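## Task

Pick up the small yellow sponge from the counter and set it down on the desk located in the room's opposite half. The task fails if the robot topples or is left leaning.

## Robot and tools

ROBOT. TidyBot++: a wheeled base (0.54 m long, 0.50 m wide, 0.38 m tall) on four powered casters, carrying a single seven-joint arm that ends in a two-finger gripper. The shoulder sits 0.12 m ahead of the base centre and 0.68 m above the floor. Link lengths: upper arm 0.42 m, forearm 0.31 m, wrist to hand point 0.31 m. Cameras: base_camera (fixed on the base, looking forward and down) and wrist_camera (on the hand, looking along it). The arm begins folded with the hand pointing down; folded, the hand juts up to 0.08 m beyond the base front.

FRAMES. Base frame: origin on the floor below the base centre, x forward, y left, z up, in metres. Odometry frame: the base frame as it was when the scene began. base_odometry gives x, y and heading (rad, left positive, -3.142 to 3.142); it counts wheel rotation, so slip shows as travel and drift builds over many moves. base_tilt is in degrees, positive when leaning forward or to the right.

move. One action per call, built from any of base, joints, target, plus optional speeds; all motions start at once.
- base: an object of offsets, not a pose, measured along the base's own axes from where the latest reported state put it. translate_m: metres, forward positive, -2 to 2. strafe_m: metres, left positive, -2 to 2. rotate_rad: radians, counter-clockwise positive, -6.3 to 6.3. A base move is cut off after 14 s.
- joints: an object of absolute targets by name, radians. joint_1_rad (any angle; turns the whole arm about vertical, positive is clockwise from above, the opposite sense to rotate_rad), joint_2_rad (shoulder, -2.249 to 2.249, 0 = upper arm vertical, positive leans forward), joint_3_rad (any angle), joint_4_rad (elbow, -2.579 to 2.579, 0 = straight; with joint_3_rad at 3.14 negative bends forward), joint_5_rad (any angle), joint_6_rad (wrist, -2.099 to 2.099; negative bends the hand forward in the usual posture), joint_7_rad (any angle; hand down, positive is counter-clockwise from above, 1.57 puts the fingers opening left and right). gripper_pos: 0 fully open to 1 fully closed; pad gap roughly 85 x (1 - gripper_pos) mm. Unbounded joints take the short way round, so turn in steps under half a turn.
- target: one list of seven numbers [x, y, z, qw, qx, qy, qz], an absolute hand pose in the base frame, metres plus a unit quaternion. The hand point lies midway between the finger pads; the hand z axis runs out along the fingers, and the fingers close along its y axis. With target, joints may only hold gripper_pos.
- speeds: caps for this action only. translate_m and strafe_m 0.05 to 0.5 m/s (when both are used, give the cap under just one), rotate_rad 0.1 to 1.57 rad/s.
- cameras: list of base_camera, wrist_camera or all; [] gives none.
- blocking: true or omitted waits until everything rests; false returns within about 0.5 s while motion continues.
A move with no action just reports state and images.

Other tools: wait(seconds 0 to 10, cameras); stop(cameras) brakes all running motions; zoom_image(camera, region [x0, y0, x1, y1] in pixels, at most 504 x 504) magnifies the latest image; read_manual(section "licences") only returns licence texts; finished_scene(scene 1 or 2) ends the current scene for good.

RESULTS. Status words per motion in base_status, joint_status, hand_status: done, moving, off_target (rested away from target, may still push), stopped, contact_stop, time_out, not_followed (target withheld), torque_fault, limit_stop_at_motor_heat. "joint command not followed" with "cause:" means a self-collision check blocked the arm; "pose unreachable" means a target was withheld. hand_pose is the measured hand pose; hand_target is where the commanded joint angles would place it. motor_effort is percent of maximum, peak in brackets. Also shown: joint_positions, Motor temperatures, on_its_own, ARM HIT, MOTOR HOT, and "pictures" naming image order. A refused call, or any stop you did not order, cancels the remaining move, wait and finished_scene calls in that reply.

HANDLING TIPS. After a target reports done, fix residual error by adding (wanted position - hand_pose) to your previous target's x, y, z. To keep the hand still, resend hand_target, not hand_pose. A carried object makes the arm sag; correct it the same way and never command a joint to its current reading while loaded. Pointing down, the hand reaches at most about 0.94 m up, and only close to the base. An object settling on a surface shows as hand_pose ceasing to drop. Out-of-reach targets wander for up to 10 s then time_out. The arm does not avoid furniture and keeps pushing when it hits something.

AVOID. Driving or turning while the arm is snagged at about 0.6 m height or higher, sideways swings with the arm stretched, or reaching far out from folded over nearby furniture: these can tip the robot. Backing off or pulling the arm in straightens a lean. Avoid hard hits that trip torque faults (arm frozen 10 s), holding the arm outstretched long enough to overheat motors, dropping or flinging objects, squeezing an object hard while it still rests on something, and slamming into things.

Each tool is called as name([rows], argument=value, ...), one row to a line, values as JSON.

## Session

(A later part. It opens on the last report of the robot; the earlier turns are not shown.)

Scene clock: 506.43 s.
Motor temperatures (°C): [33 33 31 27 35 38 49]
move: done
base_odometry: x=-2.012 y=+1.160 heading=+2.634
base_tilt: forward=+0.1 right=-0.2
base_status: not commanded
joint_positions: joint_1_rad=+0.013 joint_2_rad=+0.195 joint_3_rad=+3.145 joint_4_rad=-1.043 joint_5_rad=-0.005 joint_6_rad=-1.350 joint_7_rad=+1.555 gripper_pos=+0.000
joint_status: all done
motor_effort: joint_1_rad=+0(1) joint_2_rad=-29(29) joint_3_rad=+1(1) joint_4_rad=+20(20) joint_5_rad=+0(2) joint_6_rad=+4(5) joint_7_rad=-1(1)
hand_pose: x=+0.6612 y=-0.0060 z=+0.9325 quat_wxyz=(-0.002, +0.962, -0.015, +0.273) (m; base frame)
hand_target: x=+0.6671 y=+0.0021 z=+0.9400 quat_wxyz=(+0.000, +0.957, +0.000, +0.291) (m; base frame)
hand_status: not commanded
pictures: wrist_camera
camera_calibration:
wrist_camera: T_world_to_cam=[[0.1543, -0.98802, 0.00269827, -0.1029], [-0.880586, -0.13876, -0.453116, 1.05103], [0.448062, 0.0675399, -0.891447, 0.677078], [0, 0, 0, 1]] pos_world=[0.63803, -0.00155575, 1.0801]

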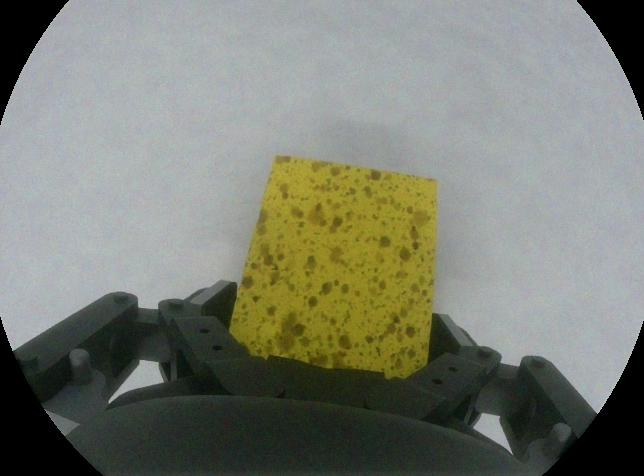

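move(joints={"joint_2_rad": 0.2, "joint_4_rad": -0.85, "joint_6_rad": -1.56}, cameras=["wrist_camera"])

move(joints={"joint_2_rad": 0.0, "joint_4_rad": -0.75, "joint_6_rad": -1.6}, cameras=["wrist_camera"])

move(base={"translate_m": -0.35}, cameras=["wrist_camera", "base_camera"])

Scene clock: 514.17 s.
Motor temperatures (°C): [33 33 31 27 35 38 49]
move: done
base_odometry: x=-2.012 y=+1.160 heading=+2.634
base_tilt: forward=+0.0 right=-0.2
base_status: not commanded
joint_positions: joint_1_rad=+0.013 joint_2_rad=+0.195 joint_3_rad=+3.145 joint_4_rad=-0.873 joint_5_rad=-0.005 joint_6_rad=-1.511 joint_7_rad=+1.555 gripper_pos=+0.000
joint_status: all done
motor_effort: joint_1_rad=+0(1) joint_2_rad=-27(31) joint_3_rad=+1(1) joint_4_rad=+19(21) joint_5_rad=-1(1) joint_6_rad=+5(5) joint_7_rad=-1(1)
hand_pose: x=+0.6421 y=-0.0056 z=+0.9827 quat_wxyz=(-0.002, +0.961, -0.015, +0.278) (m; base frame)
hand_target: x=+0.6331 y=+0.0021 z=+0.9822 quat_wxyz=(+0.000, +0.965, +0.000, +0.263) (m; base frame)
hand_status: not commanded
pictures: wrist_camera
camera_calibration:
wrist_camera: T_world_to_cam=[[0.154935, -0.987914, 0.0046001, -0.101913], [-0.876192, -0.139562, -0.461313, 1.0622], [0.45638, 0.067443, -0.887226, 0.720832], [0, 0, 0, 1]] pos_world=[0.61751, -0.00105338, 1.13002]

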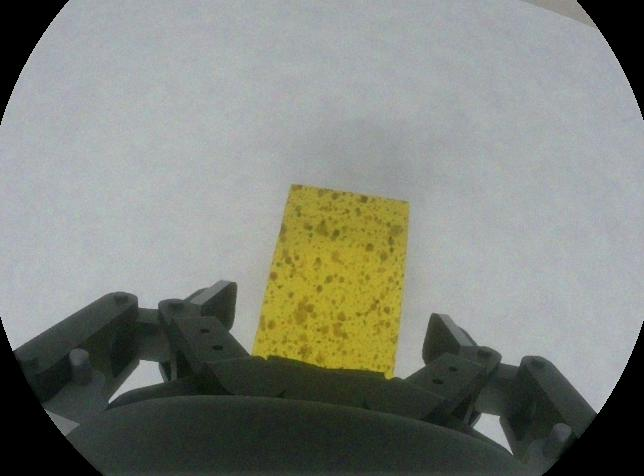

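Scene clock: 515.67 s.
Motor temperatures (°C): [33 33 31 27 35 38 49]
move: done
base_odometry: x=-2.012 y=+1.160 heading=+2.634
base_tilt: forward=+0.0 right=-0.2
base_status: not commanded
joint_positions: joint_1_rad=+0.013 joint_2_rad=-0.003 joint_3_rad=+3.145 joint_4_rad=-0.763 joint_5_rad=-0.005 joint_6_rad=-1.552 joint_7_rad=+1.555 gripper_pos=+0.000
joint_status: all done
motor_effort: joint_1_rad=+1(1) joint_2_rad=-18(32) joint_3_rad=+1(1) joint_4_rad=+16(20) joint_5_rad=-1(2) joint_6_rad=+7(7) joint_7_rad=-1(1)
hand_pose: x=+0.5638 y=-0.0045 z=+1.1201 quat_wxyz=(-0.002, +0.915, -0.014, +0.403) (m; base frame)
hand_target: x=+0.5547 y=+0.0020 z=+1.1138 quat_wxyz=(+0.000, +0.923, +0.000, +0.386) (m; base frame)
hand_status: not commanded
pictures: wrist_camera
camera_calibration:
wrist_camera: T_world_to_cam=[[0.147916, -0.987788, 0.0489438, -0.135165], [-0.723889, -0.141853, -0.675175, 1.2108], [0.673873, 0.0644396, -0.736032, 0.586387], [0, 0, 0, 1]] pos_world=[0.501329, 0.000455182, 1.25572]

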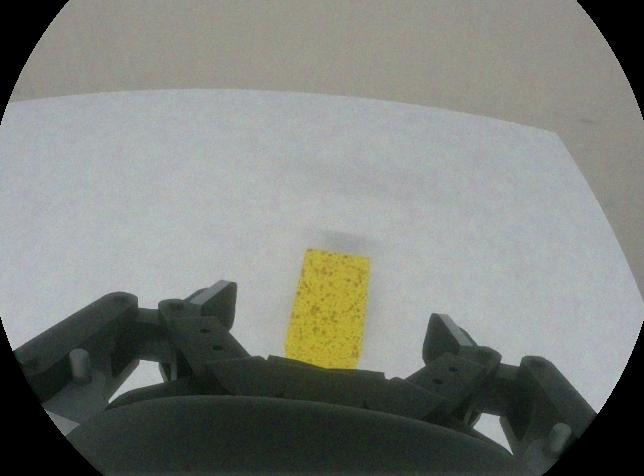

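Scene clock: 517.73 s.
Motor temperatures (°C): [33 33 31 27 35 38 48]
move: done
base_odometry: x=-1.706 y=+0.990 heading=+2.633
base_tilt: forward=+0.0 right=-0.2
base_status: done
joint_positions: joint_1_rad=+0.012 joint_2_rad=-0.005 joint_3_rad=+3.145 joint_4_rad=-0.763 joint_5_rad=-0.005 joint_6_rad=-1.557 joint_7_rad=+1.555 gripper_pos=+0.000
joint_status: not commanded
motor_effort: joint_1_rad=+0(2) joint_2_rad=-17(23) joint_3_rad=+1(3) joint_4_rad=+16(18) joint_5_rad=-1(2) joint_6_rad=+6(7) joint_7_rad=-1(1)
hand_pose: x=+0.5620 y=-0.0041 z=+1.1197 quat_wxyz=(-0.002, +0.916, -0.013, +0.401) (m; base frame)
hand_target: x=+0.5547 y=+0.0020 z=+1.1138 quat_wxyz=(+0.000, +0.923, +0.000, +0.386) (m; base frame)
hand_status: not commanded
pictures: base_camera, wrist_camera
camera_calibration:
wrist_camera: T_world_to_cam=[[0.149074, -0.987641, 0.0483991, -0.134447], [-0.726065, -0.142557, -0.672687, 1.20767], [0.671273, 0.0651395, -0.738343, 0.591351], [0, 0, 0, 1]] pos_world=[0.499933, 0.000856735, 1.25551]

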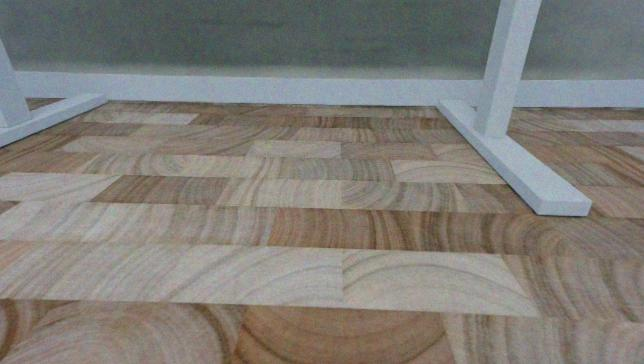

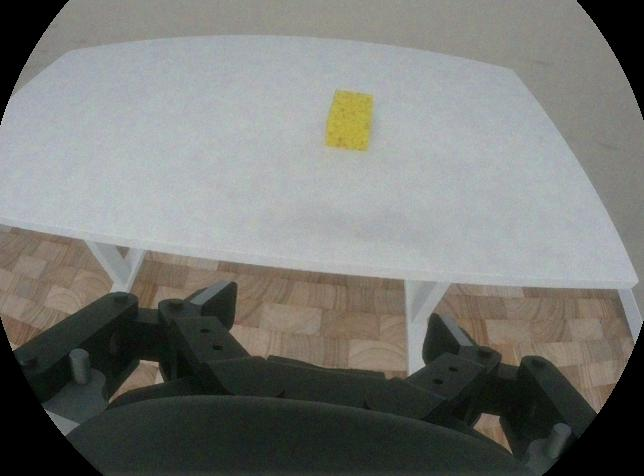

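finished_scene(scene=1)

The scene is finished: the task was done.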